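## Task

Set the spice jar, the glass jar and the prescription vial upright inside the gray tray.

## Robot and tools

ROBOT. Two seven-joint Kinova Gen3 arms, left_arm and right_arm, each ending in a suction-cup tool rather than fingers. The cup point (end_effector_position) is the middle of the cup rim, and the cup opens along that point's +z axis. About 3 cm behind the rim the tool body widens to roughly 5 cm sideways, so leave room around it. Calibrated base positions in metres: left_arm (-0.033, +0.302, +0.047), right_arm (-0.015, -0.266, +0.047). A camera stand is fixed behind the arms. Loose objects may occasionally get nudged by something outside the robot.

FRAMES. Scene frame: origin at table-top height, halfway between the nominal bases, +x pointing out over the table, +z up, and left_arm on the +y side. Image left and right do not correspond to the arm names. Reported positions (m), orientations (quat wxyz) and absolute Hand targets use the scene frame. Commanded offsets are measured along each arm's current Hand target axes, not the scene axes. Reported poses can be off by a few centimetres, and more at long reach.

execute_actions(actions, cameras). actions is a list of actions. Each action is a table of at most 15 rows, and each row runs for one 1/30 s step. If a table has fewer than 15 rows, its last row is repeated to fill the rest. Every row holds 14 numbers in [-1, 1], covering both arms in one row: left dx, dy, dz, rx, ry, rz, left suction, then the same seven for the right arm. dx to rz form an offset, not a pose. Each row of an action is measured from the Hand target as it stood when that action began, not from the row before it. Scale: 1.0 equals 0.6 m or 180 degrees. rx, ry, rz together make a single rotation vector. Sending the same offset again in a later action moves the arm further. Six zeros re-request the current Hand target. Images come back only when actions is empty or cameras names them. cameras: a list of names (cam_high, cam_low, cam_left_wrist, cam_right_wrist), ["all"], or []. Any unknown name makes the call invalid.

SUCTION. This is an absolute level, not an offset. +1 is full vacuum (about 55 kPa below ambient), a fraction asks for that share of it, and 0.05 or less switches it off. The setting persists, and a 0 is a real command, so resend your previous value for any arm you want unchanged.

move(target, speed, blend, blocking, cameras). target is either a single 14-number row in the same layout as above, or a list of up to 15 such rows. Every row is an offset from the Hand targets at the start of the move, not from the previous row. Each cup point follows a straight line, and both arms' paths finish together, lasting between 0.5 s and 10 s. speed is in m/s, from 0.002 to 0.5 (default 0.25); it can be one value or one per target. Turning is limited to twice that value in rad/s and never more than 0.873 rad/s. blend, in metres, rounds off intermediate corners; 0 (the default) stops at each one. blocking=false returns after about 0.5 s while the motion carries on. Paths do not avoid obstacles or the other arm, and faster moves overshoot and stray more. The result ends with a "move:" line: done (at rest within 3 mm and 2 degrees), off_target, moving, held, or fault, plus any limits (paced means a pose was clipped; held means a step was blocked). A done result does not tell you whether the arm is touching something.

wait(seconds 0 to 10) lets time pass while the arms hold their commands. stop() brings a running move to rest; braking needs some distance. zoom_image(camera, region=[x0,y0,x1,y1]) enlarges part of that camera's newest image; the region can be at most 504 px on each side, with pixel (0,0) at the top left. clear_fault(arm) clears a reported torque fault on left_arm or right_arm. read_manual(section="licences") returns licence text only. finished_scene(scene) ends the current scene, taking its number, and cannot be undone. Call it only once the goal is met and will hold with the robot out of the way.

CONTROL DETAILS. Each step, the commanded orientation is clipped to at most 32 degrees from the measured one, so large turns need several steps. A big rotation of the cup point can swing the elbow. The cup point often settles short of its Hand target. Sending zeros asks for the target again; if the arm still falls short, send the remaining distance as an offset. Joint speed is capped at about 1.39 rad/s for the first four joints and 1.22 rad/s for the wrist joints.

RESULT LINES. end_effector_position and end_effector_quat_wxyz give each cup point. Hand target is the last commanded pose after clipping, and later offsets start from it. Tool commands lists the current suction commands. suction_measured is the vacuum actually reached; it stays near 0 without a seal, and on a sealed surface it sits up to 0.15 below the command. part_present switches to 1 at 0.50 and back to 0 below 0.45. Joint torques are in Joint positions order, positive toward increasing angle. Flange force is the external force along the tool's x, y, z axes; it is dropped after row calls and returns after move or wait. Wrist depth is a 7x7 grid of distances in mm (164 to 4000), read from the top-left, rows separated by " / "; "-" means no value, and transparent objects do not register. Joint velocities read "within noise" when the arm is still.

PICKING AND PLACING. Press the 31 mm rim flat onto a smooth face so it seals all the way round; edges, holes or seams under the rim will leak. Under vacuum the cup shortens, so a held object ends up as much as 13 mm closer to the tool. To release, set the object down on its support, switch suction off, then lift at least 20 mm, because the cup springs back out. A cup sealed to the table pins the tool in place; turning suction off frees it.

AVOID. The arms are stiff, so aiming even a few millimetres beyond a firm contact pushes hard. To relieve a push, command a target back behind the cup point. Do not drop objects, release them while they are moving, or let anything fall off the table. Do not let the arms collide or press against each other. A torque fault stops an arm until clear_fault; it happens when a joint exceeds its limit (104.5 N m for the first four joints, 51.3 N m for the wrist joints) or strays more than 5 degrees from plan. Motors heat up when carrying loads, held stretched out, or pushing against something. A MOTOR HOT line appears at 60 °C, and at 75 °C the arm sags and stops for 30 to 60 s or longer.

Each tool is called after ">>>" by a JSON object that holds its "method" and its "body", one argument or row to a line.

## Session

>>> {"method": "execute_actions", "body": {
  "actions": []
}}

Scene clock: 0.00 s.
left_arm: end_effector_position=(+0.6099, +0.4777, +0.2080) suction_measured=0.01 part_present=0 end_effector_quat_wxyz=(-0.414, +0.639, -0.624, +0.177) | right_arm: end_effector_position=(+0.2249, -0.4099, +0.3544) suction_measured=0.00 part_present=0 end_effector_quat_wxyz=(+0.095, +0.145, +0.985, -0.024)
Joint positions: left_arm=[-0.279 0.743 0.032 1.859 0.309 -0.41 -2.162] | right_arm=[0.659 -0.149 -0.157 2.118 -0.051 0.976 3.368]
Joint velocities: within noise
Joint torques (N m): no reading
Flange force (N): no reading
Wrist depth (mm): cam_left_wrist=[3349 3234 2883 2600 2271 2167 2028 / 3098 2821 2531 2351 2092 1956 1822 / 2706 2420 2278 2059 1916 1782 1687 / 2326 2167 2003 1868 1759 1629 1549 / 2098 1950 1852 1722 1609 1535 1432 / 1933 1812 1687 446 418 398 378 / 1768 460 435 408 385 369 352] | cam_right_wrist=[522 506 493 478 1265 1244 1221 / 521 505 491 476 470 1237 1197 / 517 500 456 475 464 1228 1195 / 515 502 453 474 462 1230 1206 / 513 497 483 470 459 1217 1182 / 510 497 483 471 458 1133 776 / 510 492 481 468 456 452 716]
Hand target: left_arm +0.6099, +0.4777, +0.2080; -0.414, +0.639, -0.624, +0.177 | right_arm +0.2249, -0.4098, +0.3544; +0.095, +0.145, +0.985, -0.024
Tool commands: left_gripper/suction=+0.0 right_gripper/suction=+0.0

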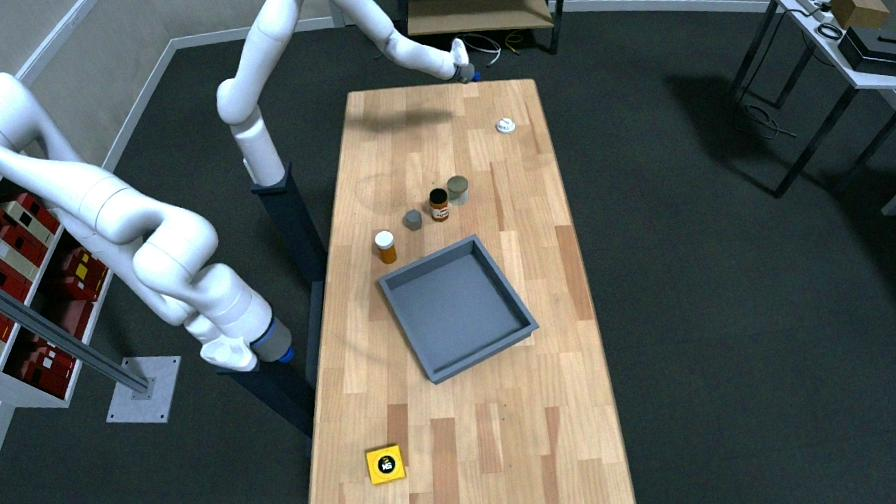

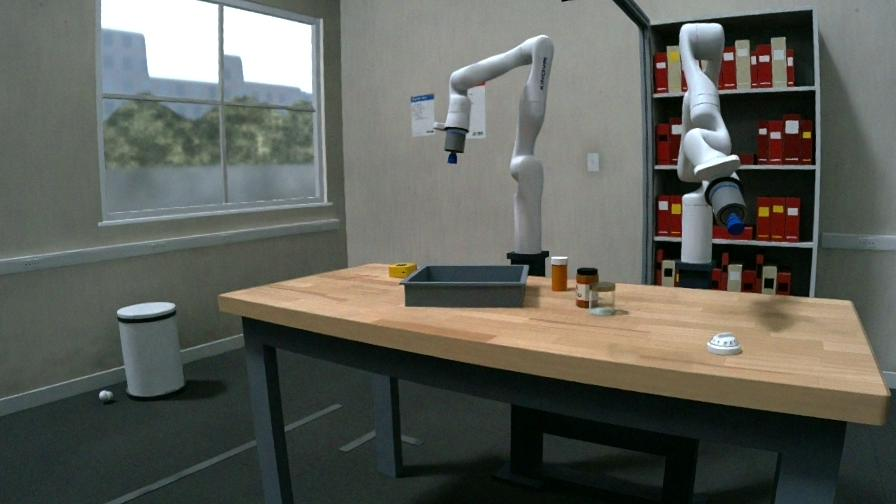

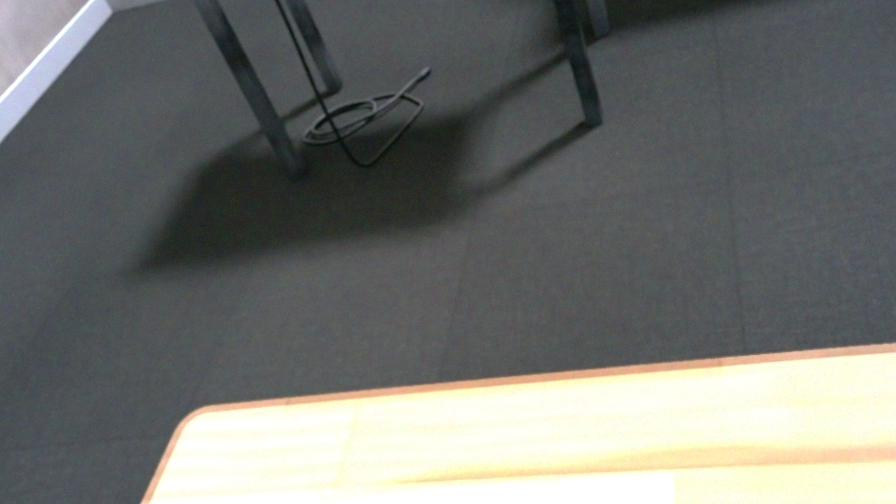

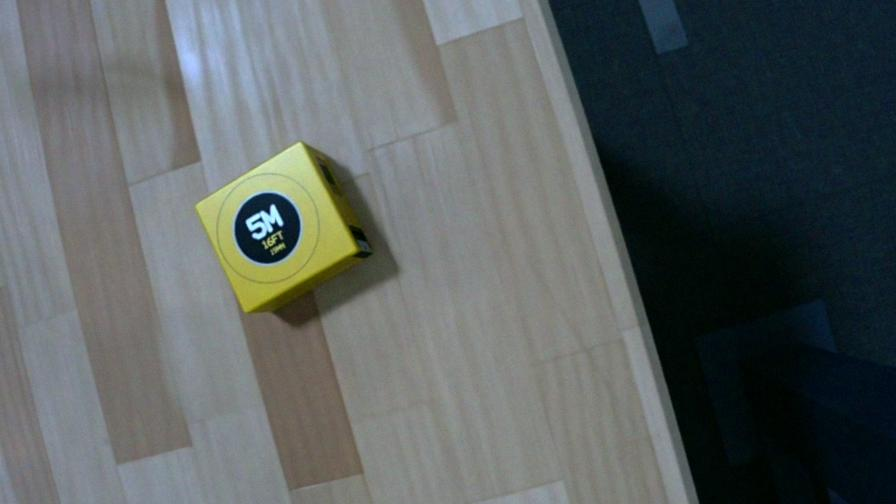

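>>> {"method": "move", "body": {
  "target": [0.368,0.0213,-0.6887,-0.301,-0.129,-0.453,0,0,0,0,0,0,0,0],
  "cameras": ["cam_high","cam_left_wrist"]
}}

Scene clock: 45.70 s.
left_arm: end_effector_position=(+0.3296, +0.1438, +0.3798) suction_measured=0.01 part_present=0 end_effector_quat_wxyz=(+0.000, +1.000, +0.000, +0.000) | right_arm: end_effector_position=(+0.2249, -0.4099, +0.3544) suction_measured=0.00 part_present=0 end_effector_quat_wxyz=(+0.095, +0.145, +0.985, -0.024)
Joint positions: left_arm=[0.434 0.225 -0.103 1.621 3.166 -1.298 -2.817] | right_arm=[0.659 -0.149 -0.157 2.118 -0.051 0.976 3.368]
Joint torques (N m): left_arm=[-0.38 -11.36 0.48 -6.97 -0.45 -0.01 0.45] | right_arm=[-0.88 -6.03 -0.35 -6.87 0.11 -0.41 0.21]
Flange force (N): left_arm=[1.1 -0.5 0.9] | right_arm=[-3.6 -2.6 2.2]
Wrist depth (mm): cam_left_wrist=[1316 493 493 490 490 487 487 / 757 493 492 492 490 488 488 / 839 495 493 491 490 490 488 / 1329 496 494 492 492 489 487 / 1321 497 494 493 490 491 489 / 1318 497 495 494 491 491 401 / 1323 497 494 494 493 491 490] | cam_right_wrist=[524 507 491 478 1258 1235 1219 / 519 506 490 477 469 1242 1212 / 518 502 457 473 465 1235 1208 / 516 502 453 474 461 1226 1203 / 512 499 482 471 459 1212 1182 / 508 494 482 469 458 1137 778 / 507 494 480 466 456 450 720]
Hand target: left_arm +0.3295, +0.1437, +0.3798; +0.000, +1.000, +0.000, +0.000 | right_arm +0.2249, -0.4098, +0.3544; +0.095, +0.145, +0.985, -0.024
Off the commanded pose: left_arm 0.000 m, 0 deg | right_arm 0.000 m, 0 deg.
move: done
Images, in order (width x height): cam_high 896x504, cam_left_wrist 896x504.

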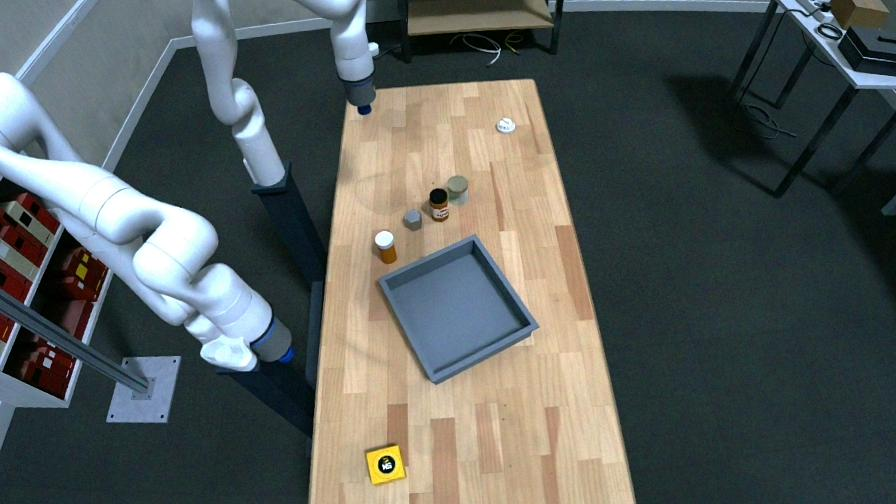

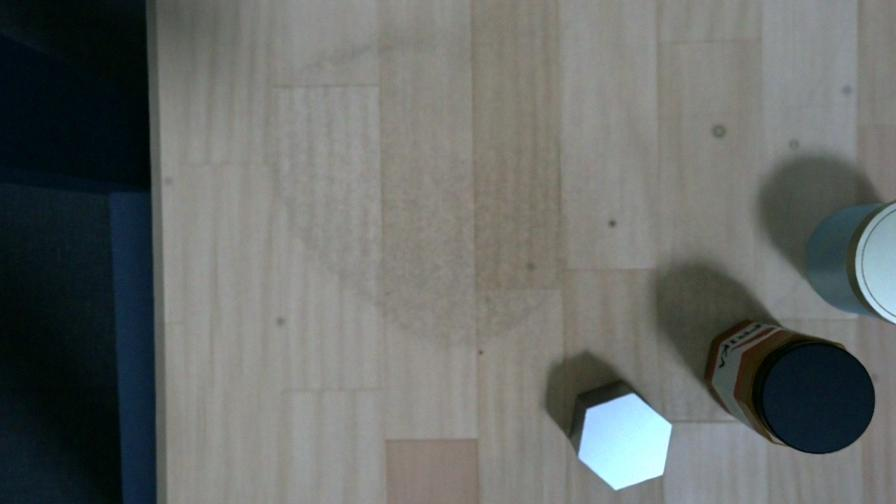

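>>> {"method": "move", "body": {
  "target": [0.1833,0.15,-0.1333,0,0,0,0,-0.3485,0.528,-0.1223,-0.0152,0.060,-0.0917,0],
  "cameras": ["cam_left_wrist","cam_right_wrist"]
}}

Scene clock: 70.30 s.
left_arm: end_effector_position=(+0.4396, +0.0537, +0.4597) suction_measured=0.01 part_present=0 end_effector_quat_wxyz=(+0.000, +1.000, +0.000, +0.000) | right_arm: end_effector_position=(+0.5001, -0.1598, +0.4604) suction_measured=0.00 part_present=0 end_effector_quat_wxyz=(+0.001, +0.002, +1.000, -0.001)
Joint positions: left_arm=[0.467 0.56 -0.06 0.857 3.174 -1.727 -2.723] | right_arm=[0.002 0.569 -0.545 0.888 0.29 1.744 2.713]
Joint torques (N m): left_arm=[-0.48 -16.82 0.68 -7.2 -0.48 0.02 0.16] | right_arm=[-0.86 -18.37 -1.81 -6.94 0.11 -0.09 0.18]
Flange force (N): left_arm=[-0.2 0.5 0.7] | right_arm=[-4.1 -0.5 0.6]
Wrist depth (mm): cam_left_wrist=[576 574 573 571 568 564 567 / 575 575 573 570 569 566 566 / 576 576 572 570 482 570 567 / 576 575 573 570 569 568 569 / 579 575 574 571 571 568 567 / 578 577 575 573 573 571 567 / 578 579 576 575 568 567 570] | cam_right_wrist=[572 574 576 575 579 582 583 / 571 574 573 571 577 579 580 / 567 568 569 572 574 579 580 / 568 566 567 569 571 578 579 / 565 566 567 569 571 576 578 / 567 563 566 568 570 573 577 / 562 564 562 565 567 569 575]
Hand target: left_arm +0.4396, +0.0537, +0.4597; +0.000, +1.000, +0.000, +0.000 | right_arm +0.5001, -0.1598, +0.4604; +0.001, +0.002, +1.000, -0.001
Off the commanded pose: left_arm 0.000 m, 0 deg | right_arm 0.000 m, 0 deg.
move: done
Images, in order (width x height): cam_left_wrist 896x504, cam_right_wrist 896x504.

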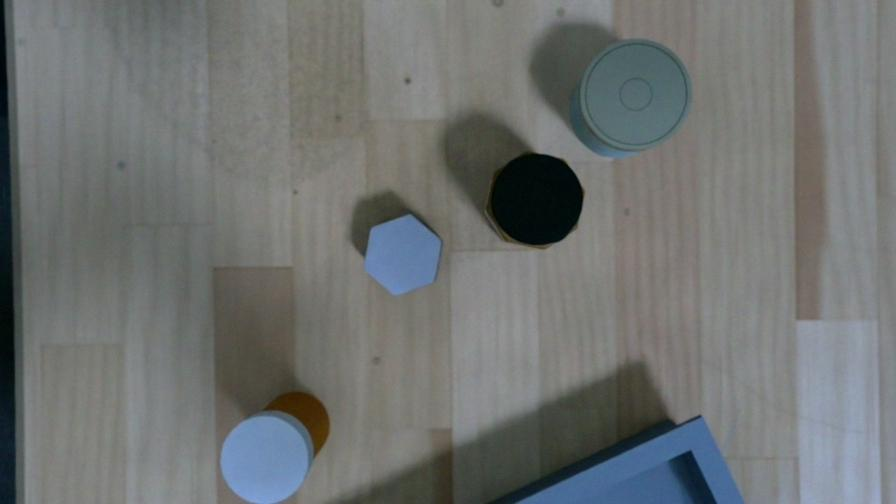

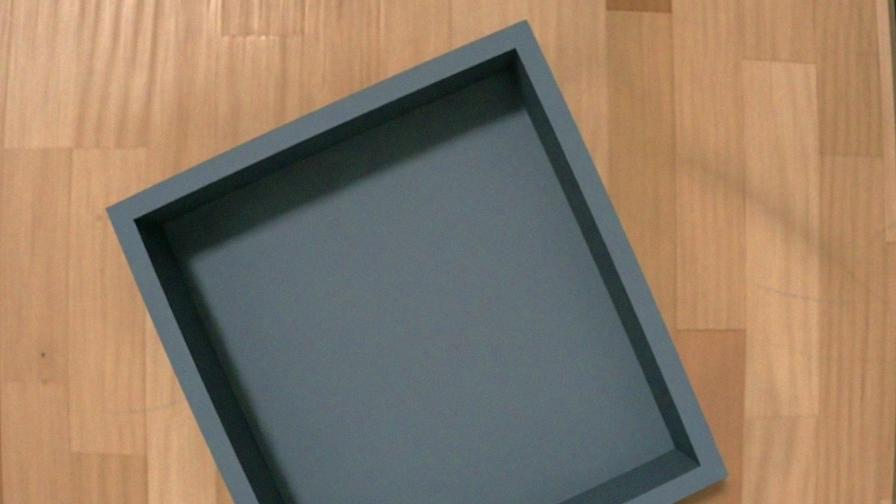

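>>> {"method": "move", "body": {
  "target": [
    [0.064,-0.130,0.42,0,0,0,1,0.417,-0.333,0,0,0,0,0],
    [0.064,-0.130,0.566,0,0,0,1,0.417,-0.333,0,0,0,0,0],
    [0.064,-0.130,0.615,0,0,0,1,0.417,-0.333,0,0,0,0,0]
  ],
  "speed": [0.25,0.15,0.02],
  "blend": [0.02,0,0],
  "cameras": ["cam_high","cam_low","cam_left_wrist"]
}}

Scene clock: 139.77 s.
left_arm: end_effector_position=(+0.4776, +0.1317, +0.0908) suction_measured=0.15 part_present=0 end_effector_quat_wxyz=(+0.000, +1.000, +0.000, +0.000) | right_arm: end_effector_position=(+0.2493, -0.3589, +0.4602) suction_measured=0.00 part_present=0 end_effector_quat_wxyz=(+0.001, +0.002, +1.000, -0.001)
Joint positions: left_arm=[0.324 0.885 -0.078 1.511 3.23 -0.751 -2.934] | right_arm=[0.652 -0.077 -0.354 1.69 -0.026 1.522 3.431]
Joint torques (N m): left_arm=[-0.4 -19.03 0.41 -5 -0.43 0.19 0.26] | right_arm=[-0.8 -7.35 -0.29 -7.11 0.14 -0.15 0.12]
Flange force (N): left_arm=[0.2 0.7 0.6] | right_arm=[-3.4 -2.9 -0.4]
Wrist depth (mm): cam_left_wrist=[203 202 201 201 201 200 199 / 203 202 202 201 200 - - / 203 203 202 201 201 - - / 204 203 202 202 201 - - / 204 203 203 202 202 - - / 204 204 203 202 202 - - / 204 204 203 - 202 201 201] | cam_right_wrist=[573 576 577 578 1384 1405 1420 / 570 572 540 576 1399 1396 1402 / 570 570 572 575 1399 1396 1390 / 569 570 571 575 1381 1390 1402 / 566 569 570 571 1203 1387 1390 / 560 567 570 571 961 823 1393 / 560 567 568 570 960 682 503]
Hand target: left_arm +0.4777, +0.1317, +0.0907; +0.000, +1.000, +0.000, +0.000 | right_arm +0.2493, -0.3589, +0.4602; +0.001, +0.002, +1.000, -0.001
Off the commanded pose: left_arm 0.000 m, 0 deg | right_arm 0.000 m, 0 deg.
move: done
Images, in order (width x height): cam_high 896x504, cam_low 896x504, cam_left_wrist 896x504.

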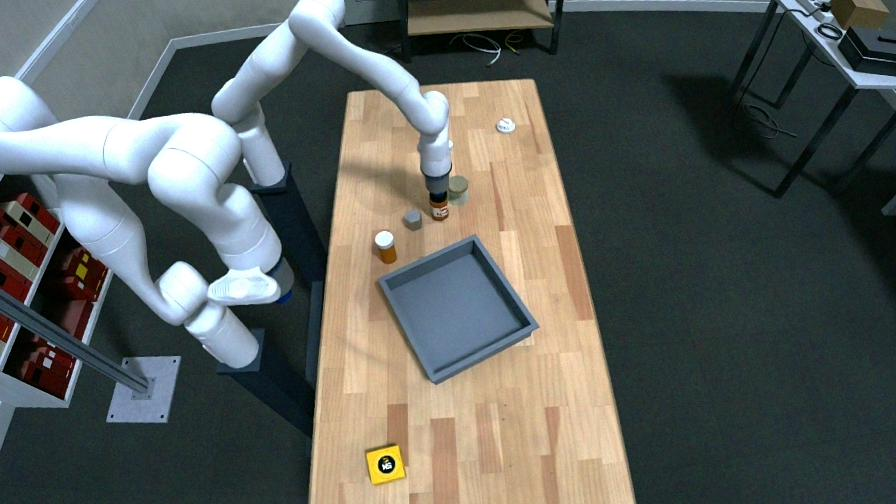

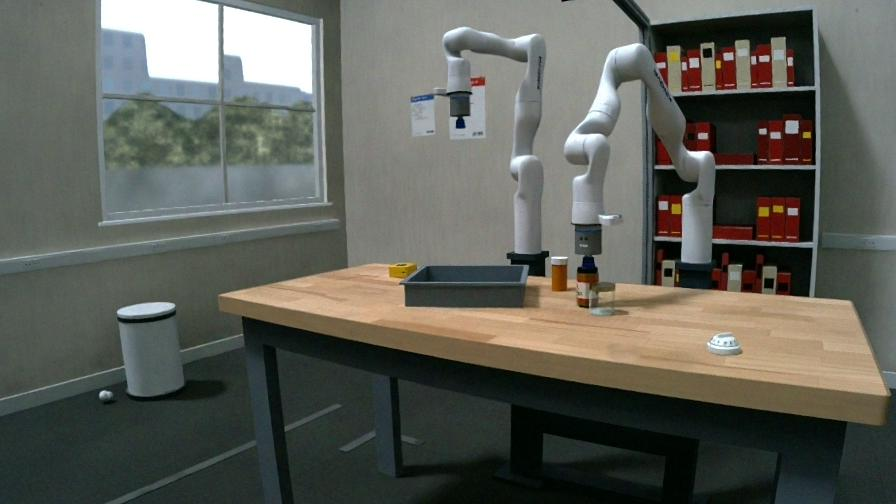

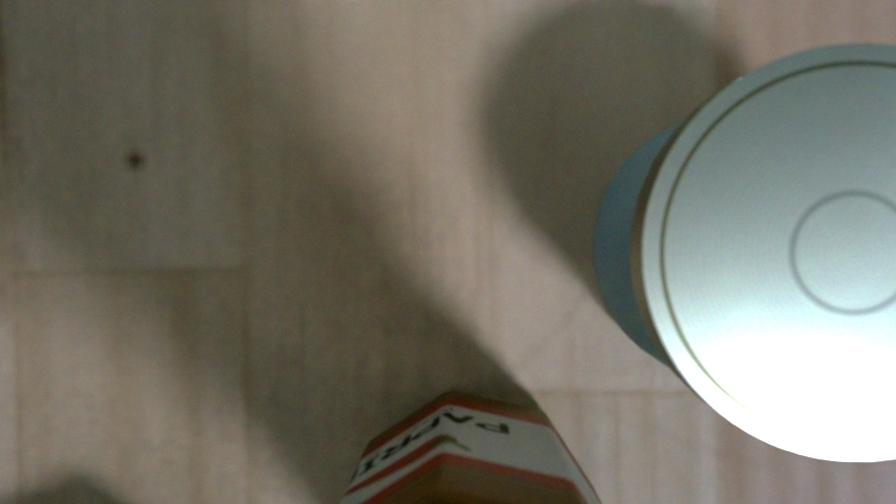

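>>> {"method": "move", "body": {
  "target": [0,0,0.006,0,0,0,1,0,0,0,0,0,0,0],
  "speed": 0.02
}}

>>> {"method": "wait", "body": {
  "seconds": 0.5
}}

Scene clock: 146.23 s.
left_arm: end_effector_position=(+0.4777, +0.1317, +0.0872) suction_measured=0.96 part_present=1 end_effector_quat_wxyz=(+0.000, +1.000, +0.000, +0.000) | right_arm: end_effector_position=(+0.2493, -0.3589, +0.4602) suction_measured=0.00 part_present=0 end_effector_quat_wxyz=(+0.001, +0.002, +1.000, -0.001)
Joint positions: left_arm=[0.324 0.891 -0.077 1.512 3.231 -0.743 -2.934] | right_arm=[0.652 -0.077 -0.354 1.69 -0.026 1.522 3.431]
Joint torques (N m): left_arm=[-0.44 -19.12 0.48 -4.97 -0.46 0.08 0.19] | right_arm=[-0.86 -7.37 -0.31 -7.14 0.14 -0.12 0.12]
Flange force (N): left_arm=[-0.1 0.8 0.9] | right_arm=[-3.3 -3.0 -0.2]
Wrist depth (mm): cam_left_wrist=[199 199 198 197 197 196 195 / 200 199 198 197 197 - - / 200 199 199 198 197 - - / 200 199 199 198 198 - - / 200 199 199 198 198 - - / 201 200 199 199 198 - - / 201 200 200 - 198 198 197] | cam_right_wrist=[572 575 576 576 1399 1402 1411 / 571 573 539 575 1396 1390 1411 / 569 572 574 575 1393 1399 1396 / 571 568 571 575 1390 1387 1399 / 567 569 572 572 1208 1387 1396 / 560 567 570 570 961 825 1393 / 559 567 565 570 958 681 505]
Hand target: left_arm +0.4777, +0.1317, +0.0871; +0.000, +1.000, +0.000, +0.000 | right_arm +0.2493, -0.3589, +0.4602; +0.001, +0.002, +1.000, -0.001
Off the commanded pose: left_arm 0.000 m, 0 deg | right_arm 0.000 m, 0 deg.
move: done

Scene clock: 146.73 s.
left_arm: end_effector_position=(+0.4777, +0.1317, +0.0871) suction_measured=0.99 part_present=1 end_effector_quat_wxyz=(+0.000, +1.000, +0.000, +0.000) | right_arm: end_effector_position=(+0.2493, -0.3589, +0.4602) suction_measured=0.00 part_present=0 end_effector_quat_wxyz=(+0.001, +0.002, +1.000, -0.001)
Joint positions: left_arm=[0.324 0.891 -0.077 1.512 3.231 -0.743 -2.934] | right_arm=[0.652 -0.077 -0.354 1.69 -0.026 1.522 3.431]
Joint torques (N m): left_arm=[-0.46 -19.14 0.39 -4.95 -0.48 0.07 0.24] | right_arm=[-0.87 -7.31 -0.26 -7.12 0.15 -0.12 0.13]
Flange force (N): left_arm=[0.0 0.8 1.0] | right_arm=[-3.3 -2.9 -0.3]
Wrist depth (mm): cam_left_wrist=[199 198 198 197 197 196 195 / 199 199 198 197 197 - - / 199 199 198 198 197 - - / 200 199 198 198 197 - - / 200 200 199 198 198 - - / 200 200 199 198 198 - - / 201 200 199 - 198 198 197] | cam_right_wrist=[572 573 576 577 1393 1402 1408 / 570 571 539 577 1378 1408 1408 / 570 572 572 575 1387 1390 1393 / 567 571 573 573 1387 1390 1399 / 565 568 570 572 1206 1390 1390 / 561 569 569 571 958 827 1399 / 560 567 569 570 955 677 504]
Hand target: left_arm +0.4777, +0.1317, +0.0871; +0.000, +1.000, +0.000, +0.000 | right_arm +0.2493, -0.3589, +0.4602; +0.001, +0.002, +1.000, -0.001
Tool commands: left_gripper/suction=+1.0 right_gripper/suction=+0.0
Off the commanded pose: left_arm 0.000 m, 0 deg | right_arm 0.000 m, 0 deg.
wait: 0.50 s; at rest by 0.17 s

>>> {"method": "move", "body": {
  "target": [
    [0,0,-0.188,0,0,0,1,0,0,0,0,0,0,0],
    [0.112,0.348,-0.188,0,0,0,1,0,0,0,0,0,0,0],
    [0.112,0.348,-0.0215,0,0,0,1,0,0,0,0,0,0,0]
  ],
  "speed": [0.15,0.2,0.1],
  "blend": [0.03,0.02,0],
  "cameras": ["cam_high","cam_low","cam_left_wrist"]
}}

Scene clock: 156.33 s.
left_arm: end_effector_position=(+0.5448, -0.0771, +0.1000) suction_measured=0.99 part_present=1 end_effector_quat_wxyz=(+0.000, +1.000, +0.000, +0.000) | right_arm: end_effector_position=(+0.2493, -0.3589, +0.4602) suction_measured=0.00 part_present=0 end_effector_quat_wxyz=(+0.001, +0.002, +1.000, -0.001)
Joint positions: left_arm=[0.565 1.213 -0.059 0.688 3.2 -1.242 -2.619] | right_arm=[0.652 -0.077 -0.354 1.69 -0.026 1.522 3.431]
Joint torques (N m): left_arm=[-0.42 -23.64 0.62 -7.02 -0.48 -0.19 0.21] | right_arm=[-0.8 -7.36 -0.26 -7.11 0.13 -0.13 0.11]
Flange force (N): left_arm=[-2.4 -1.0 1.0] | right_arm=[-3.5 -2.9 -0.3]
Wrist depth (mm): cam_left_wrist=[211 210 210 209 209 208 207 / 211 211 210 209 - 208 208 / 212 211 - - - 209 208 / 212 - - 206 206 209 208 / - - 207 207 206 - 208 / - 208 207 207 206 - 208 / 209 208 208 - 206 - 208] | cam_right_wrist=[572 574 573 577 1381 1399 1402 / 571 572 539 576 1393 1405 1402 / 571 572 573 574 1396 1390 1390 / 568 570 573 575 1393 1390 1390 / 569 569 570 571 1206 1387 1402 / 561 569 568 572 957 829 1376 / 559 566 569 570 960 679 503]
Hand target: left_arm +0.5448, -0.0771, +0.0999; +0.000, +1.000, +0.000, +0.000 | right_arm +0.2493, -0.3589, +0.4602; +0.001, +0.002, +1.000, -0.001
Off the commanded pose: left_arm 0.000 m, 0 deg | right_arm 0.000 m, 0 deg.
move: done
Images, in order (width x height): cam_high 896x504, cam_low 896x504, cam_left_wrist 896x504.

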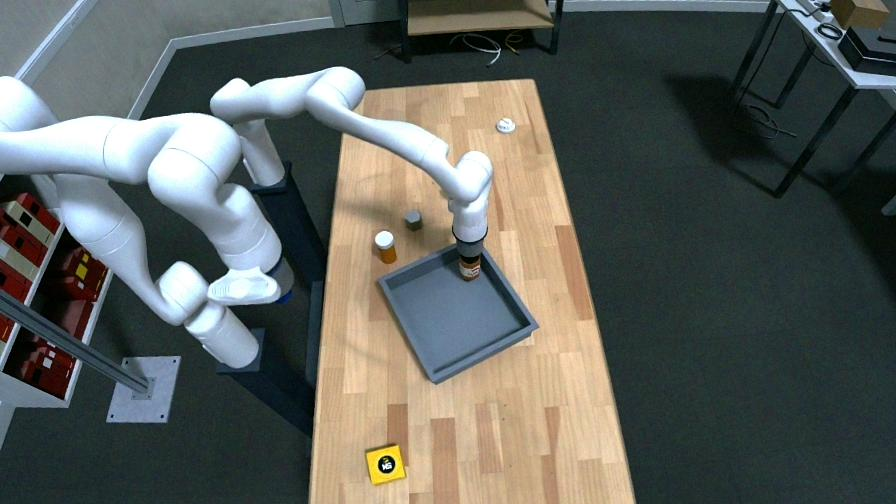

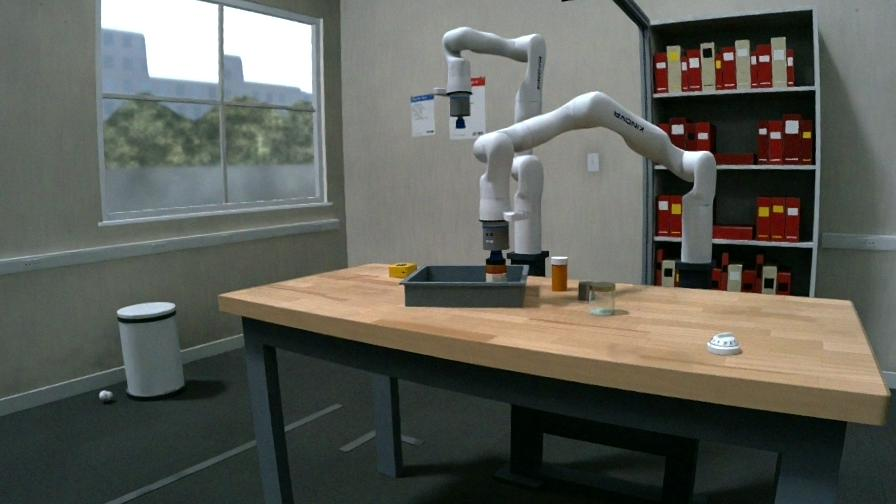

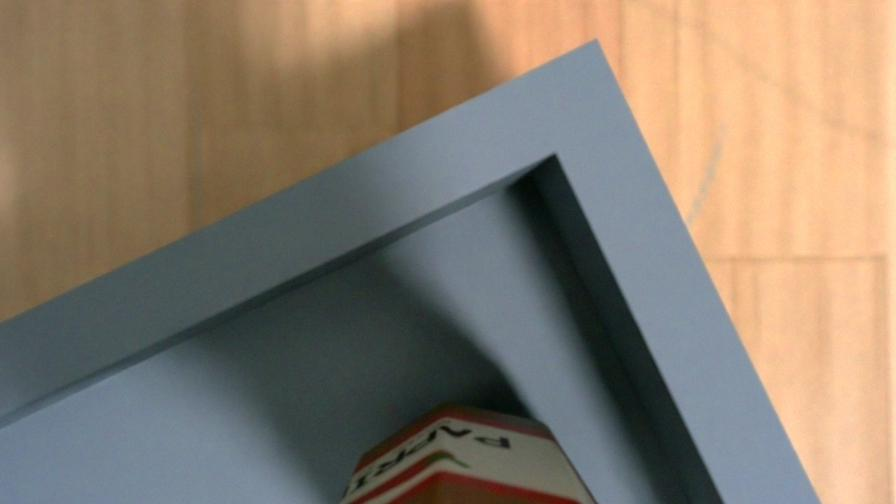

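>>> {"method": "move", "body": {
  "target": [0,0,0.0125,0,0,0,1,0,0,0,0,0,0,0],
  "speed": 0.03
}}

Scene clock: 160.23 s.
left_arm: end_effector_position=(+0.5448, -0.0771, +0.0925) suction_measured=0.98 part_present=1 end_effector_quat_wxyz=(+0.000, +1.000, +0.000, +0.000) | right_arm: end_effector_position=(+0.2493, -0.3589, +0.4602) suction_measured=0.00 part_present=0 end_effector_quat_wxyz=(+0.001, +0.002, +1.000, -0.001)
Joint positions: left_arm=[0.565 1.222 -0.059 0.692 3.201 -1.229 -2.62] | right_arm=[0.652 -0.077 -0.354 1.69 -0.026 1.522 3.431]
Joint torques (N m): left_arm=[-0.48 -23.9 0.63 -7.07 -0.44 -0.1 0.22] | right_arm=[-0.87 -7.29 -0.27 -7.07 0.15 -0.08 0.2]
Flange force (N): left_arm=[-1.9 -0.6 1.2] | right_arm=[-3.5 -2.7 -0.3]
Wrist depth (mm): cam_left_wrist=[204 203 202 202 201 201 200 / 204 203 203 - - 201 200 / 204 204 - - - 201 200 / 204 - - 199 198 - 201 / - - 200 199 199 - 201 / - 200 200 199 199 - 201 / 201 201 200 - 199 - 201] | cam_right_wrist=[572 572 573 580 1393 1402 1408 / 571 575 539 577 1399 1396 1399 / 569 572 575 575 1378 1402 1396 / 566 568 573 574 1384 1393 1390 / 566 570 570 573 1201 1378 1384 / 562 566 568 570 961 828 1387 / 559 565 567 571 957 679 504]
Hand target: left_arm +0.5448, -0.0771, +0.0924; +0.000, +1.000, +0.000, +0.000 | right_arm +0.2493, -0.3589, +0.4602; +0.001, +0.002, +1.000, -0.001
Off the commanded pose: left_arm 0.000 m, 0 deg | right_arm 0.000 m, 0 deg.
move: done

>>> {"method": "move", "body": {
  "target": [0,0,0.0075,0,0,0,1,0,0,0,0,0,0,0],
  "speed": 0.02
}}

>>> {"method": "move", "body": {
  "target": [0,0,0.005,0,0,0,1,0,0,0,0,0,0,0],
  "speed": 0.02
}}

Scene clock: 164.23 s.
left_arm: end_effector_position=(+0.5448, -0.0771, +0.0880) suction_measured=1.00 part_present=1 end_effector_quat_wxyz=(+0.000, +1.000, +0.000, +0.000) | right_arm: end_effector_position=(+0.2493, -0.3589, +0.4602) suction_measured=0.00 part_present=0 end_effector_quat_wxyz=(+0.001, +0.002, +1.000, -0.001)
Joint positions: left_arm=[0.565 1.228 -0.059 0.694 3.201 -1.222 -2.62] | right_arm=[0.652 -0.077 -0.354 1.69 -0.026 1.522 3.431]
Joint torques (N m): left_arm=[-0.47 -23.88 0.67 -6.84 -0.44 -0.15 0.19] | right_arm=[-0.84 -7.43 -0.23 -7.16 0.15 -0.12 0.12]
Flange force (N): left_arm=[-0.8 0.2 1.1] | right_arm=[-3.5 -2.9 -0.1]
Wrist depth (mm): cam_left_wrist=[199 198 198 198 197 196 195 / 199 199 198 - - 196 196 / 200 199 - - - 196 196 / 200 - - 194 - - 196 / - - 195 194 194 - 197 / - 196 195 195 194 - 197 / 197 196 195 - 194 - -] | cam_right_wrist=[573 574 575 578 1393 1399 1393 / 571 571 540 577 1393 1396 1405 / 570 571 573 575 1387 1399 1414 / 568 572 572 575 1378 1390 1393 / 567 568 571 571 1212 1396 1396 / 560 569 569 572 961 825 1390 / 559 565 565 570 958 681 503]
Hand target: left_arm +0.5448, -0.0771, +0.0879; +0.000, +1.000, +0.000, +0.000 | right_arm +0.2493, -0.3589, +0.4602; +0.001, +0.002, +1.000, -0.001
Off the commanded pose: left_arm 0.000 m, 0 deg | right_arm 0.000 m, 0 deg.
move: done

Scene clock: 164.93 s.
left_arm: end_effector_position=(+0.5448, -0.0771, +0.0850) suction_measured=0.98 part_present=1 end_effector_quat_wxyz=(+0.000, +1.000, +0.000, +0.000) | right_arm: end_effector_position=(+0.2493, -0.3589, +0.4602) suction_measured=0.00 part_present=0 end_effector_quat_wxyz=(+0.001, +0.002, +1.000, -0.001)
Joint positions: left_arm=[0.565 1.232 -0.059 0.695 3.202 -1.216 -2.62] | right_arm=[0.652 -0.077 -0.354 1.69 -0.026 1.522 3.431]
Joint torques (N m): left_arm=[-0.45 -23.87 0.69 -6.92 -0.44 0.18 0.16] | right_arm=[-0.87 -7.36 -0.28 -7.18 0.08 -0.14 0.11]
Flange force (N): left_arm=[-0.3 0.6 0.6] | right_arm=[-3.2 -3.0 -0.1]
Wrist depth (mm): cam_left_wrist=[196 195 195 194 194 193 193 / 196 196 195 - - 193 193 / 196 196 - - - - 193 / 197 - - 191 - - 193 / - - 192 192 191 - 193 / - 193 192 192 191 - 194 / 194 193 192 - 191 - -] | cam_right_wrist=[573 573 575 577 1387 1399 1405 / 572 572 539 576 1393 1399 1399 / 571 572 576 575 1384 1378 1399 / 567 570 570 573 1384 1405 1399 / 567 569 570 572 1214 1390 1399 / 559 568 569 572 962 825 1393 / 560 566 570 571 958 681 503]
Hand target: left_arm +0.5448, -0.0771, +0.0849; +0.000, +1.000, +0.000, +0.000 | right_arm +0.2493, -0.3589, +0.4602; +0.001, +0.002, +1.000, -0.001
Off the commanded pose: left_arm 0.000 m, 0 deg | right_arm 0.000 m, 0 deg.
move: done

>>> {"method": "move", "body": {
  "target": [0,0,0.003,0,0,0,1,0,0,0,0,0,0,0],
  "speed": 0.02,
  "cameras": ["cam_low"]
}}

Scene clock: 171.27 s.
left_arm: end_effector_position=(+0.5448, -0.0771, +0.0832) suction_measured=1.00 part_present=1 end_effector_quat_wxyz=(+0.000, +1.000, +0.000, +0.000) | right_arm: end_effector_position=(+0.2493, -0.3589, +0.4602) suction_measured=0.00 part_present=0 end_effector_quat_wxyz=(+0.001, +0.002, +1.000, -0.001)
Joint positions: left_arm=[0.565 1.234 -0.059 0.696 3.202 -1.213 -2.62] | right_arm=[0.652 -0.077 -0.354 1.69 -0.026 1.522 3.431]
Joint torques (N m): left_arm=[-0.43 -23.84 0.63 -6.91 -0.44 0 0.23] | right_arm=[-0.82 -7.34 -0.23 -7.14 0.16 -0.15 0.15]
Flange force (N): left_arm=[-1.0 -0.1 0.8] | right_arm=[-3.4 -2.7 -0.3]
Wrist depth (mm): cam_left_wrist=[194 194 193 193 192 191 191 / 194 194 193 - - 191 191 / 195 194 - - - - 191 / 195 - - 189 - - 191 / - - 190 190 189 - 191 / - 191 190 190 189 - 192 / 192 191 191 - 189 - -] | cam_right_wrist=[572 572 574 579 1393 1405 1411 / 572 572 539 577 1396 1399 1408 / 569 573 572 576 1387 1384 1399 / 570 569 571 573 1387 1390 1393 / 567 570 571 573 1210 1387 1384 / 562 568 568 570 964 828 1384 / 560 565 568 569 961 679 503]
Hand target: left_arm +0.5448, -0.0771, +0.0831; +0.000, +1.000, +0.000, +0.000 | right_arm +0.2493, -0.3589, +0.4602; +0.001, +0.002, +1.000, -0.001
Off the commanded pose: left_arm 0.000 m, 0 deg | right_arm 0.000 m, 0 deg.
move: done
Images, in order (width x height): cam_low 896x504.

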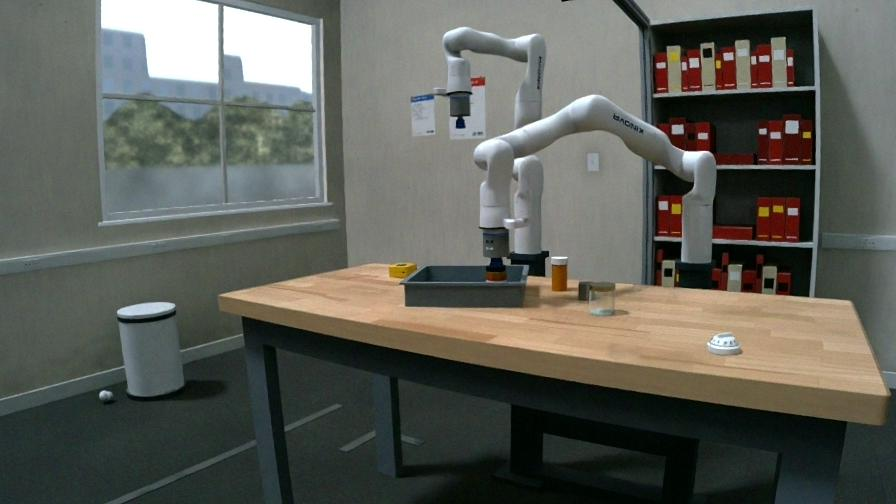

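>>> {"method": "wait", "body": {
  "seconds": 0,
  "cameras": ["cam_left_wrist"]
}}

Scene clock: 174.83 s.
left_arm: end_effector_position=(+0.5448, -0.0771, +0.0831) suction_measured=1.00 part_present=1 end_effector_quat_wxyz=(+0.000, +1.000, +0.000, +0.000) | right_arm: end_effector_position=(+0.2493, -0.3589, +0.4602) suction_measured=0.00 part_present=0 end_effector_quat_wxyz=(+0.001, +0.002, +1.000, -0.001)
Joint positions: left_arm=[0.565 1.234 -0.059 0.696 3.202 -1.213 -2.62] | right_arm=[0.652 -0.077 -0.354 1.69 -0.026 1.522 3.431]
Joint torques (N m): left_arm=[-0.49 -23.83 0.63 -6.91 -0.45 0.01 0.22] | right_arm=[-0.77 -7.38 -0.26 -7.19 0.12 -0.15 0.13]
Flange force (N): left_arm=[-1.0 0.0 0.8] | right_arm=[-3.4 -2.8 -0.1]
Wrist depth (mm): cam_left_wrist=[194 194 193 193 192 191 191 / 194 194 193 - - 191 191 / 195 194 - - - - 191 / 195 - - 189 - - 191 / - - 190 190 189 - 192 / - 191 190 190 189 - 192 / 192 191 190 - 189 - -] | cam_right_wrist=[572 573 577 578 1396 1402 1396 / 571 573 540 577 1390 1396 1402 / 570 570 573 574 1402 1396 1402 / 568 571 571 574 1393 1408 1405 / 568 568 571 573 1203 1396 1393 / 561 567 570 571 951 828 1387 / 562 568 568 569 962 680 503]
Hand target: left_arm +0.5448, -0.0771, +0.0831; +0.000, +1.000, +0.000, +0.000 | right_arm +0.2493, -0.3589, +0.4602; +0.001, +0.002, +1.000, -0.001
Tool commands: left_gripper/suction=+1.0 right_gripper/suction=+0.0
Off the commanded pose: left_arm 0.000 m, 0 deg | right_arm 0.000 m, 0 deg.
Images, in order (width x height): cam_left_wrist 896x504.

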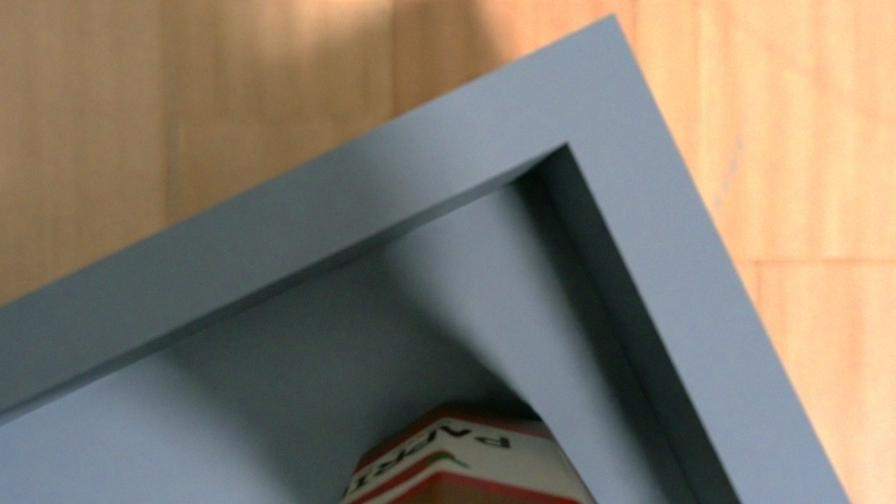

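>>> {"method": "move", "body": {
  "target": [0,0,0.0033,0,0,0,1,0,0,0,0,0,0,0],
  "speed": 0.01
}}

Scene clock: 182.90 s.
left_arm: end_effector_position=(+0.5449, -0.0771, +0.0813) suction_measured=0.96 part_present=1 end_effector_quat_wxyz=(+0.000, +1.000, +0.000, +0.000) | right_arm: end_effector_position=(+0.2493, -0.3589, +0.4602) suction_measured=0.00 part_present=0 end_effector_quat_wxyz=(+0.001, +0.002, +1.000, -0.001)
Joint positions: left_arm=[0.565 1.237 -0.059 0.696 3.202 -1.21 -2.62] | right_arm=[0.652 -0.077 -0.354 1.69 -0.026 1.522 3.431]
Joint torques (N m): left_arm=[-0.02 -12.25 0.94 -2.58 -0.26 0.87 0.16] | right_arm=[-0.8 -7.35 -0.37 -7.17 0.11 -0.13 0.15]
Flange force (N): left_arm=[-1.3 -0.9 -17.2] | right_arm=[-3.2 -2.9 -0.1]
Wrist depth (mm): cam_left_wrist=[193 192 192 192 191 190 190 / 193 193 192 - - 191 190 / 194 193 - - - - 190 / 194 - - 189 - - 191 / - - 189 189 188 - 191 / - 190 189 189 189 - 191 / 191 190 190 - 188 - -] | cam_right_wrist=[571 574 577 577 1393 1411 1408 / 572 573 538 578 1390 1387 1399 / 570 573 573 573 1393 1399 1405 / 569 573 572 574 1393 1396 1393 / 568 569 570 572 1199 1381 1396 / 559 568 571 569 962 829 1387 / 560 566 569 570 957 681 504]
Hand target: left_arm +0.5448, -0.0771, +0.0811; +0.000, +1.000, +0.000, +0.000 | right_arm +0.2493, -0.3589, +0.4602; +0.001, +0.002, +1.000, -0.001
Off the commanded pose: left_arm 0.000 m, 0 deg | right_arm 0.000 m, 0 deg.
move: done

>>> {"method": "move", "body": {
  "target": [0,0,-0.002,0,0,0,0,0,0,0,0,0,0,0],
  "speed": 0.02
}}

>>> {"method": "wait", "body": {
  "seconds": 0.7
}}

Scene clock: 189.17 s.
left_arm: end_effector_position=(+0.5448, -0.0771, +0.0822) suction_measured=0.01 part_present=0 end_effector_quat_wxyz=(+0.000, +1.000, +0.000, -0.001) | right_arm: end_effector_position=(+0.2493, -0.3589, +0.4602) suction_measured=0.00 part_present=0 end_effector_quat_wxyz=(+0.001, +0.002, +1.000, -0.001)
Joint positions: left_arm=[0.565 1.235 -0.059 0.696 3.202 -1.212 -2.62] | right_arm=[0.652 -0.077 -0.354 1.69 -0.026 1.522 3.431]
Joint torques (N m): left_arm=[0 -16.14 0.93 -3.95 -0.31 0.55 0.19] | right_arm=[-0.8 -7.31 -0.28 -7.16 0.11 -0.09 0.13]
Flange force (N): left_arm=[-0.6 -0.5 -11.1] | right_arm=[-3.2 -2.8 0.0]
Wrist depth (mm): cam_left_wrist=[194 193 193 192 191 191 190 / 194 193 193 - - 191 191 / 194 193 - - - - 191 / 194 - - 189 - - 191 / - - 190 189 189 - 191 / - 190 190 189 189 - 191 / 191 191 190 - 189 - -] | cam_right_wrist=[571 575 574 579 1399 1405 1405 / 571 573 540 576 1390 1402 1405 / 569 571 570 575 1390 1399 1393 / 571 569 572 574 1390 1396 1393 / 567 567 571 574 1210 1390 1408 / 561 569 569 572 958 826 1384 / 560 564 567 571 955 680 504]
Hand target: left_arm +0.5448, -0.0771, +0.0823; +0.000, +1.000, +0.000, +0.000 | right_arm +0.2493, -0.3589, +0.4602; +0.001, +0.002, +1.000, -0.001
Off the commanded pose: left_arm 0.000 m, 0 deg | right_arm 0.000 m, 0 deg.
move: done

Scene clock: 189.87 s.
left_arm: end_effector_position=(+0.5448, -0.0771, +0.0823) suction_measured=0.01 part_present=0 end_effector_quat_wxyz=(+0.000, +1.000, +0.000, +0.000) | right_arm: end_effector_position=(+0.2493, -0.3589, +0.4602) suction_measured=0.00 part_present=0 end_effector_quat_wxyz=(+0.001, +0.002, +1.000, -0.001)
Joint positions: left_arm=[0.565 1.235 -0.059 0.696 3.202 -1.212 -2.62] | right_arm=[0.652 -0.077 -0.354 1.69 -0.026 1.522 3.431]
Joint torques (N m): left_arm=[-0.1 -17.11 0.89 -4.4 -0.3 0.44 0.21] | right_arm=[-0.82 -7.39 -0.31 -7.19 0.1 -0.08 0.18]
Flange force (N): left_arm=[-1.4 -0.8 -9.5] | right_arm=[-3.4 -2.8 0.1]
Wrist depth (mm): cam_left_wrist=[193 193 192 192 191 191 190 / 194 193 193 - - 191 191 / 194 194 - - - - 191 / 194 - - 189 - - 191 / - - 190 189 189 - 191 / - 190 190 189 189 - 191 / 191 191 190 - 189 - -] | cam_right_wrist=[569 573 575 576 1396 1399 1396 / 570 572 538 578 1393 1402 1396 / 570 571 575 577 1393 1396 1387 / 571 570 570 574 1396 1381 1393 / 565 567 570 573 1203 1393 1405 / 560 566 571 569 953 835 1381 / 561 567 568 569 957 680 502]
Hand target: left_arm +0.5448, -0.0771, +0.0823; +0.000, +1.000, +0.000, +0.000 | right_arm +0.2493, -0.3589, +0.4602; +0.001, +0.002, +1.000, -0.001
Tool commands: left_gripper/suction=+0.0 right_gripper/suction=+0.0
Off the commanded pose: left_arm 0.000 m, 0 deg | right_arm 0.000 m, 0 deg.
wait: 0.70 s; at rest by 0.17 s

>>> {"method": "move", "body": {
  "target": [
    [0,0,-0.06,0,0,0,0,0,0,0,0,0,0,0],
    [0,0,-0.17,0,0,0,0,0,0,0,0,0,0,0],
    [-0.023,-0.4418,-0.17,0,0,0,0,0,0,0,0,0,0,0],
    [-0.023,-0.4418,-0.08,0,0,0,0,0,0,0,0,0,0,0]
  ],
  "speed": [0.05,0.15,0.25,0.15],
  "blend": [0.02,0.02,0.02,0],
  "cameras": ["cam_left_wrist","cam_low","cam_high"]
}}

Scene clock: 199.90 s.
left_arm: end_effector_position=(+0.5311, +0.1880, +0.1305) suction_measured=0.01 part_present=0 end_effector_quat_wxyz=(+0.000, +1.000, +0.000, +0.000) | right_arm: end_effector_position=(+0.2493, -0.3589, +0.4602) suction_measured=0.00 part_present=0 end_effector_quat_wxyz=(+0.001, +0.002, +1.000, -0.001)
Joint positions: left_arm=[0.201 0.887 -0.078 1.335 3.217 -0.924 -3.038] | right_arm=[0.652 -0.077 -0.354 1.69 -0.026 1.522 3.431]
Joint torques (N m): left_arm=[-0.46 -19.68 0.45 -5.81 -0.47 0.11 0.2] | right_arm=[-0.81 -7.36 -0.28 -7.16 0.1 -0.11 0.12]
Flange force (N): left_arm=[-0.2 0.7 0.4] | right_arm=[-3.4 -2.9 -0.1]
Wrist depth (mm): cam_left_wrist=[243 241 241 240 239 239 238 / 243 242 241 241 239 239 239 / 243 242 242 241 240 239 239 / 244 243 242 241 240 239 239 / 244 243 242 241 240 240 239 / 244 243 243 241 241 240 239 / 245 244 243 176 176 241 240] | cam_right_wrist=[572 574 575 578 1396 1396 1417 / 573 573 540 578 1390 1396 1399 / 569 571 573 575 1390 1384 1408 / 568 568 571 573 1384 1393 1402 / 567 571 570 575 1199 1399 1393 / 560 569 570 571 955 824 1393 / 561 567 568 568 961 679 505]
Hand target: left_arm +0.5311, +0.1880, +0.1304; +0.000, +1.000, +0.000, +0.000 | right_arm +0.2493, -0.3589, +0.4602; +0.001, +0.002, +1.000, -0.001
Off the commanded pose: left_arm 0.000 m, 0 deg | right_arm 0.000 m, 0 deg.
move: done; blend cut to 0.018 m at target 1
Images, in order (width x height): cam_high 896x504, cam_low 896x504, cam_left_wrist 896x504.

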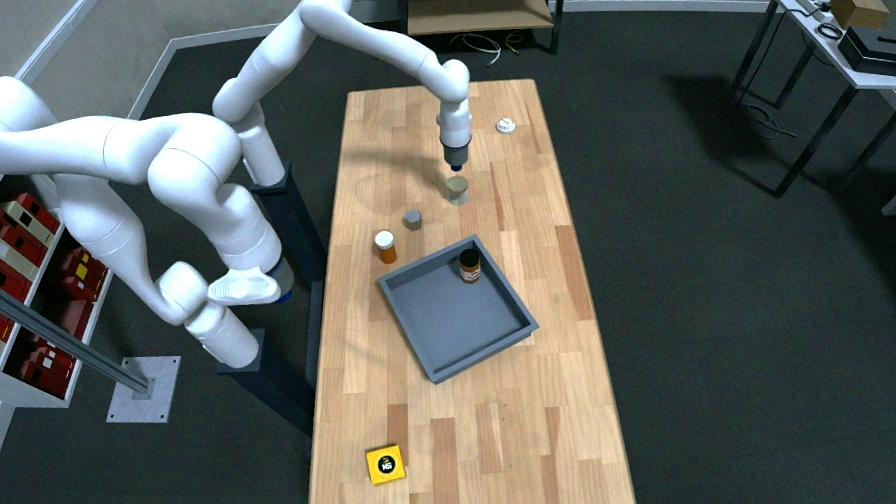

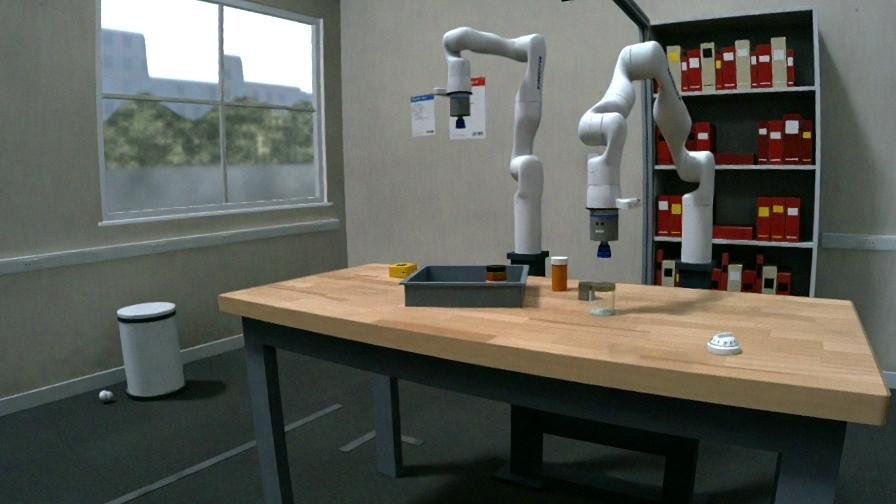

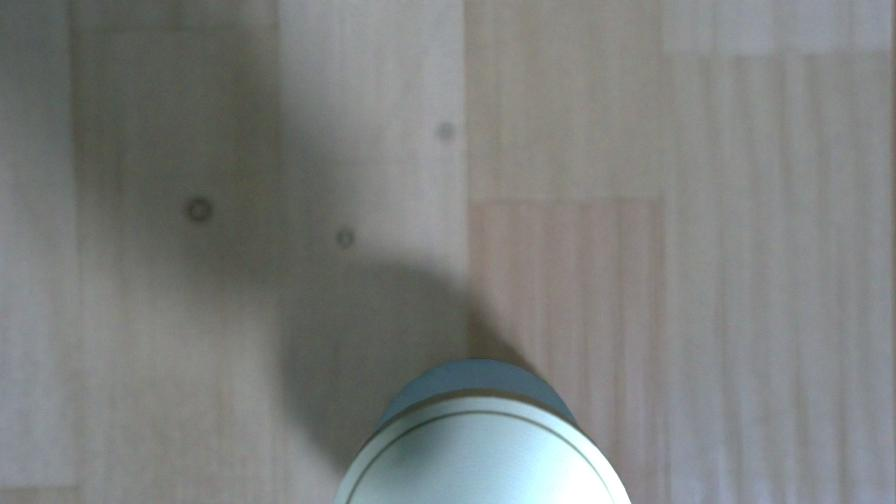

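>>> {"method": "move", "body": {
  "target": [
    [0.004,0,0.085,0,0,0,1,0,0,0,0,0,0,0],
    [0.004,0,0.1123,0,0,0,1,0,0,0,0,0,0,0]
  ],
  "speed": [0.1,0.02]
}}

>>> {"method": "wait", "body": {
  "seconds": 0.4
}}

Scene clock: 207.90 s.
left_arm: end_effector_position=(+0.5335, +0.1880, +0.0631) suction_measured=0.64 part_present=1 end_effector_quat_wxyz=(+0.000, +1.000, +0.000, +0.000) | right_arm: end_effector_position=(+0.2493, -0.3589, +0.4602) suction_measured=0.00 part_present=0 end_effector_quat_wxyz=(+0.001, +0.002, +1.000, -0.001)
Joint positions: left_arm=[0.197 0.998 -0.072 1.347 3.226 -0.8 -3.045] | right_arm=[0.652 -0.077 -0.354 1.69 -0.026 1.522 3.431]
Joint torques (N m): left_arm=[-0.38 -21.49 0.55 -5.63 -0.4 -0.23 0.22] | right_arm=[-0.82 -7.35 -0.33 -7.15 0.1 -0.11 0.12]
Flange force (N): left_arm=[-0.7 0.5 3.1] | right_arm=[-3.3 -3.0 -0.1]
Wrist depth (mm): cam_left_wrist=[174 174 173 173 172 172 171 / 175 174 174 173 173 172 171 / 175 174 174 173 173 172 172 / 175 175 174 173 173 172 172 / 175 175 174 174 173 173 172 / 176 175 175 174 173 173 172 / 176 175 175 174 174 173 172] | cam_right_wrist=[572 572 576 580 1405 1411 1408 / 569 572 537 575 1393 1387 1408 / 570 571 574 575 1381 1390 1396 / 568 569 570 573 1396 1390 1393 / 567 567 573 571 1193 1384 1405 / 561 567 570 571 960 826 1390 / 561 565 570 568 958 681 504]
Hand target: left_arm +0.5335, +0.1880, +0.0630; +0.000, +1.000, +0.000, +0.000 | right_arm +0.2493, -0.3589, +0.4602; +0.001, +0.002, +1.000, -0.001
Off the commanded pose: left_arm 0.000 m, 0 deg | right_arm 0.000 m, 0 deg.
move: done

Scene clock: 208.30 s.
left_arm: end_effector_position=(+0.5334, +0.1880, +0.0630) suction_measured=0.99 part_present=1 end_effector_quat_wxyz=(+0.000, +1.000, +0.000, +0.000) | right_arm: end_effector_position=(+0.2493, -0.3589, +0.4602) suction_measured=0.00 part_present=0 end_effector_quat_wxyz=(+0.001, +0.002, +1.000, -0.001)
Joint positions: left_arm=[0.197 0.999 -0.072 1.347 3.226 -0.8 -3.045] | right_arm=[0.652 -0.077 -0.354 1.69 -0.026 1.522 3.431]
Joint torques (N m): left_arm=[-0.52 -21.68 0.5 -5.7 -0.4 0.05 0.2] | right_arm=[-0.86 -7.35 -0.22 -7.23 0.16 -0.09 0.16]
Flange force (N): left_arm=[0.0 0.9 2.9] | right_arm=[-3.3 -2.7 0.2]
Wrist depth (mm): cam_left_wrist=[174 174 173 173 172 172 171 / 174 174 174 173 172 172 171 / 175 174 174 173 173 172 172 / 175 174 174 173 173 172 172 / 176 175 174 174 173 172 172 / 175 175 174 174 174 173 172 / 176 175 175 174 174 173 172] | cam_right_wrist=[571 574 575 577 1393 1399 1405 / 570 572 540 577 1396 1408 1405 / 569 573 574 576 1396 1405 1396 / 568 569 573 573 1378 1393 1393 / 567 568 571 572 1210 1402 1393 / 562 569 571 571 960 825 1402 / 560 569 567 569 962 681 505]
Hand target: left_arm +0.5334, +0.1880, +0.0630; +0.000, +1.000, +0.000, +0.000 | right_arm +0.2493, -0.3589, +0.4602; +0.001, +0.002, +1.000, -0.001
Tool commands: left_gripper/suction=+1.0 right_gripper/suction=+0.0
Off the commanded pose: left_arm 0.000 m, 0 deg | right_arm 0.000 m, 0 deg.
wait: 0.40 s; at rest by 0.17 s


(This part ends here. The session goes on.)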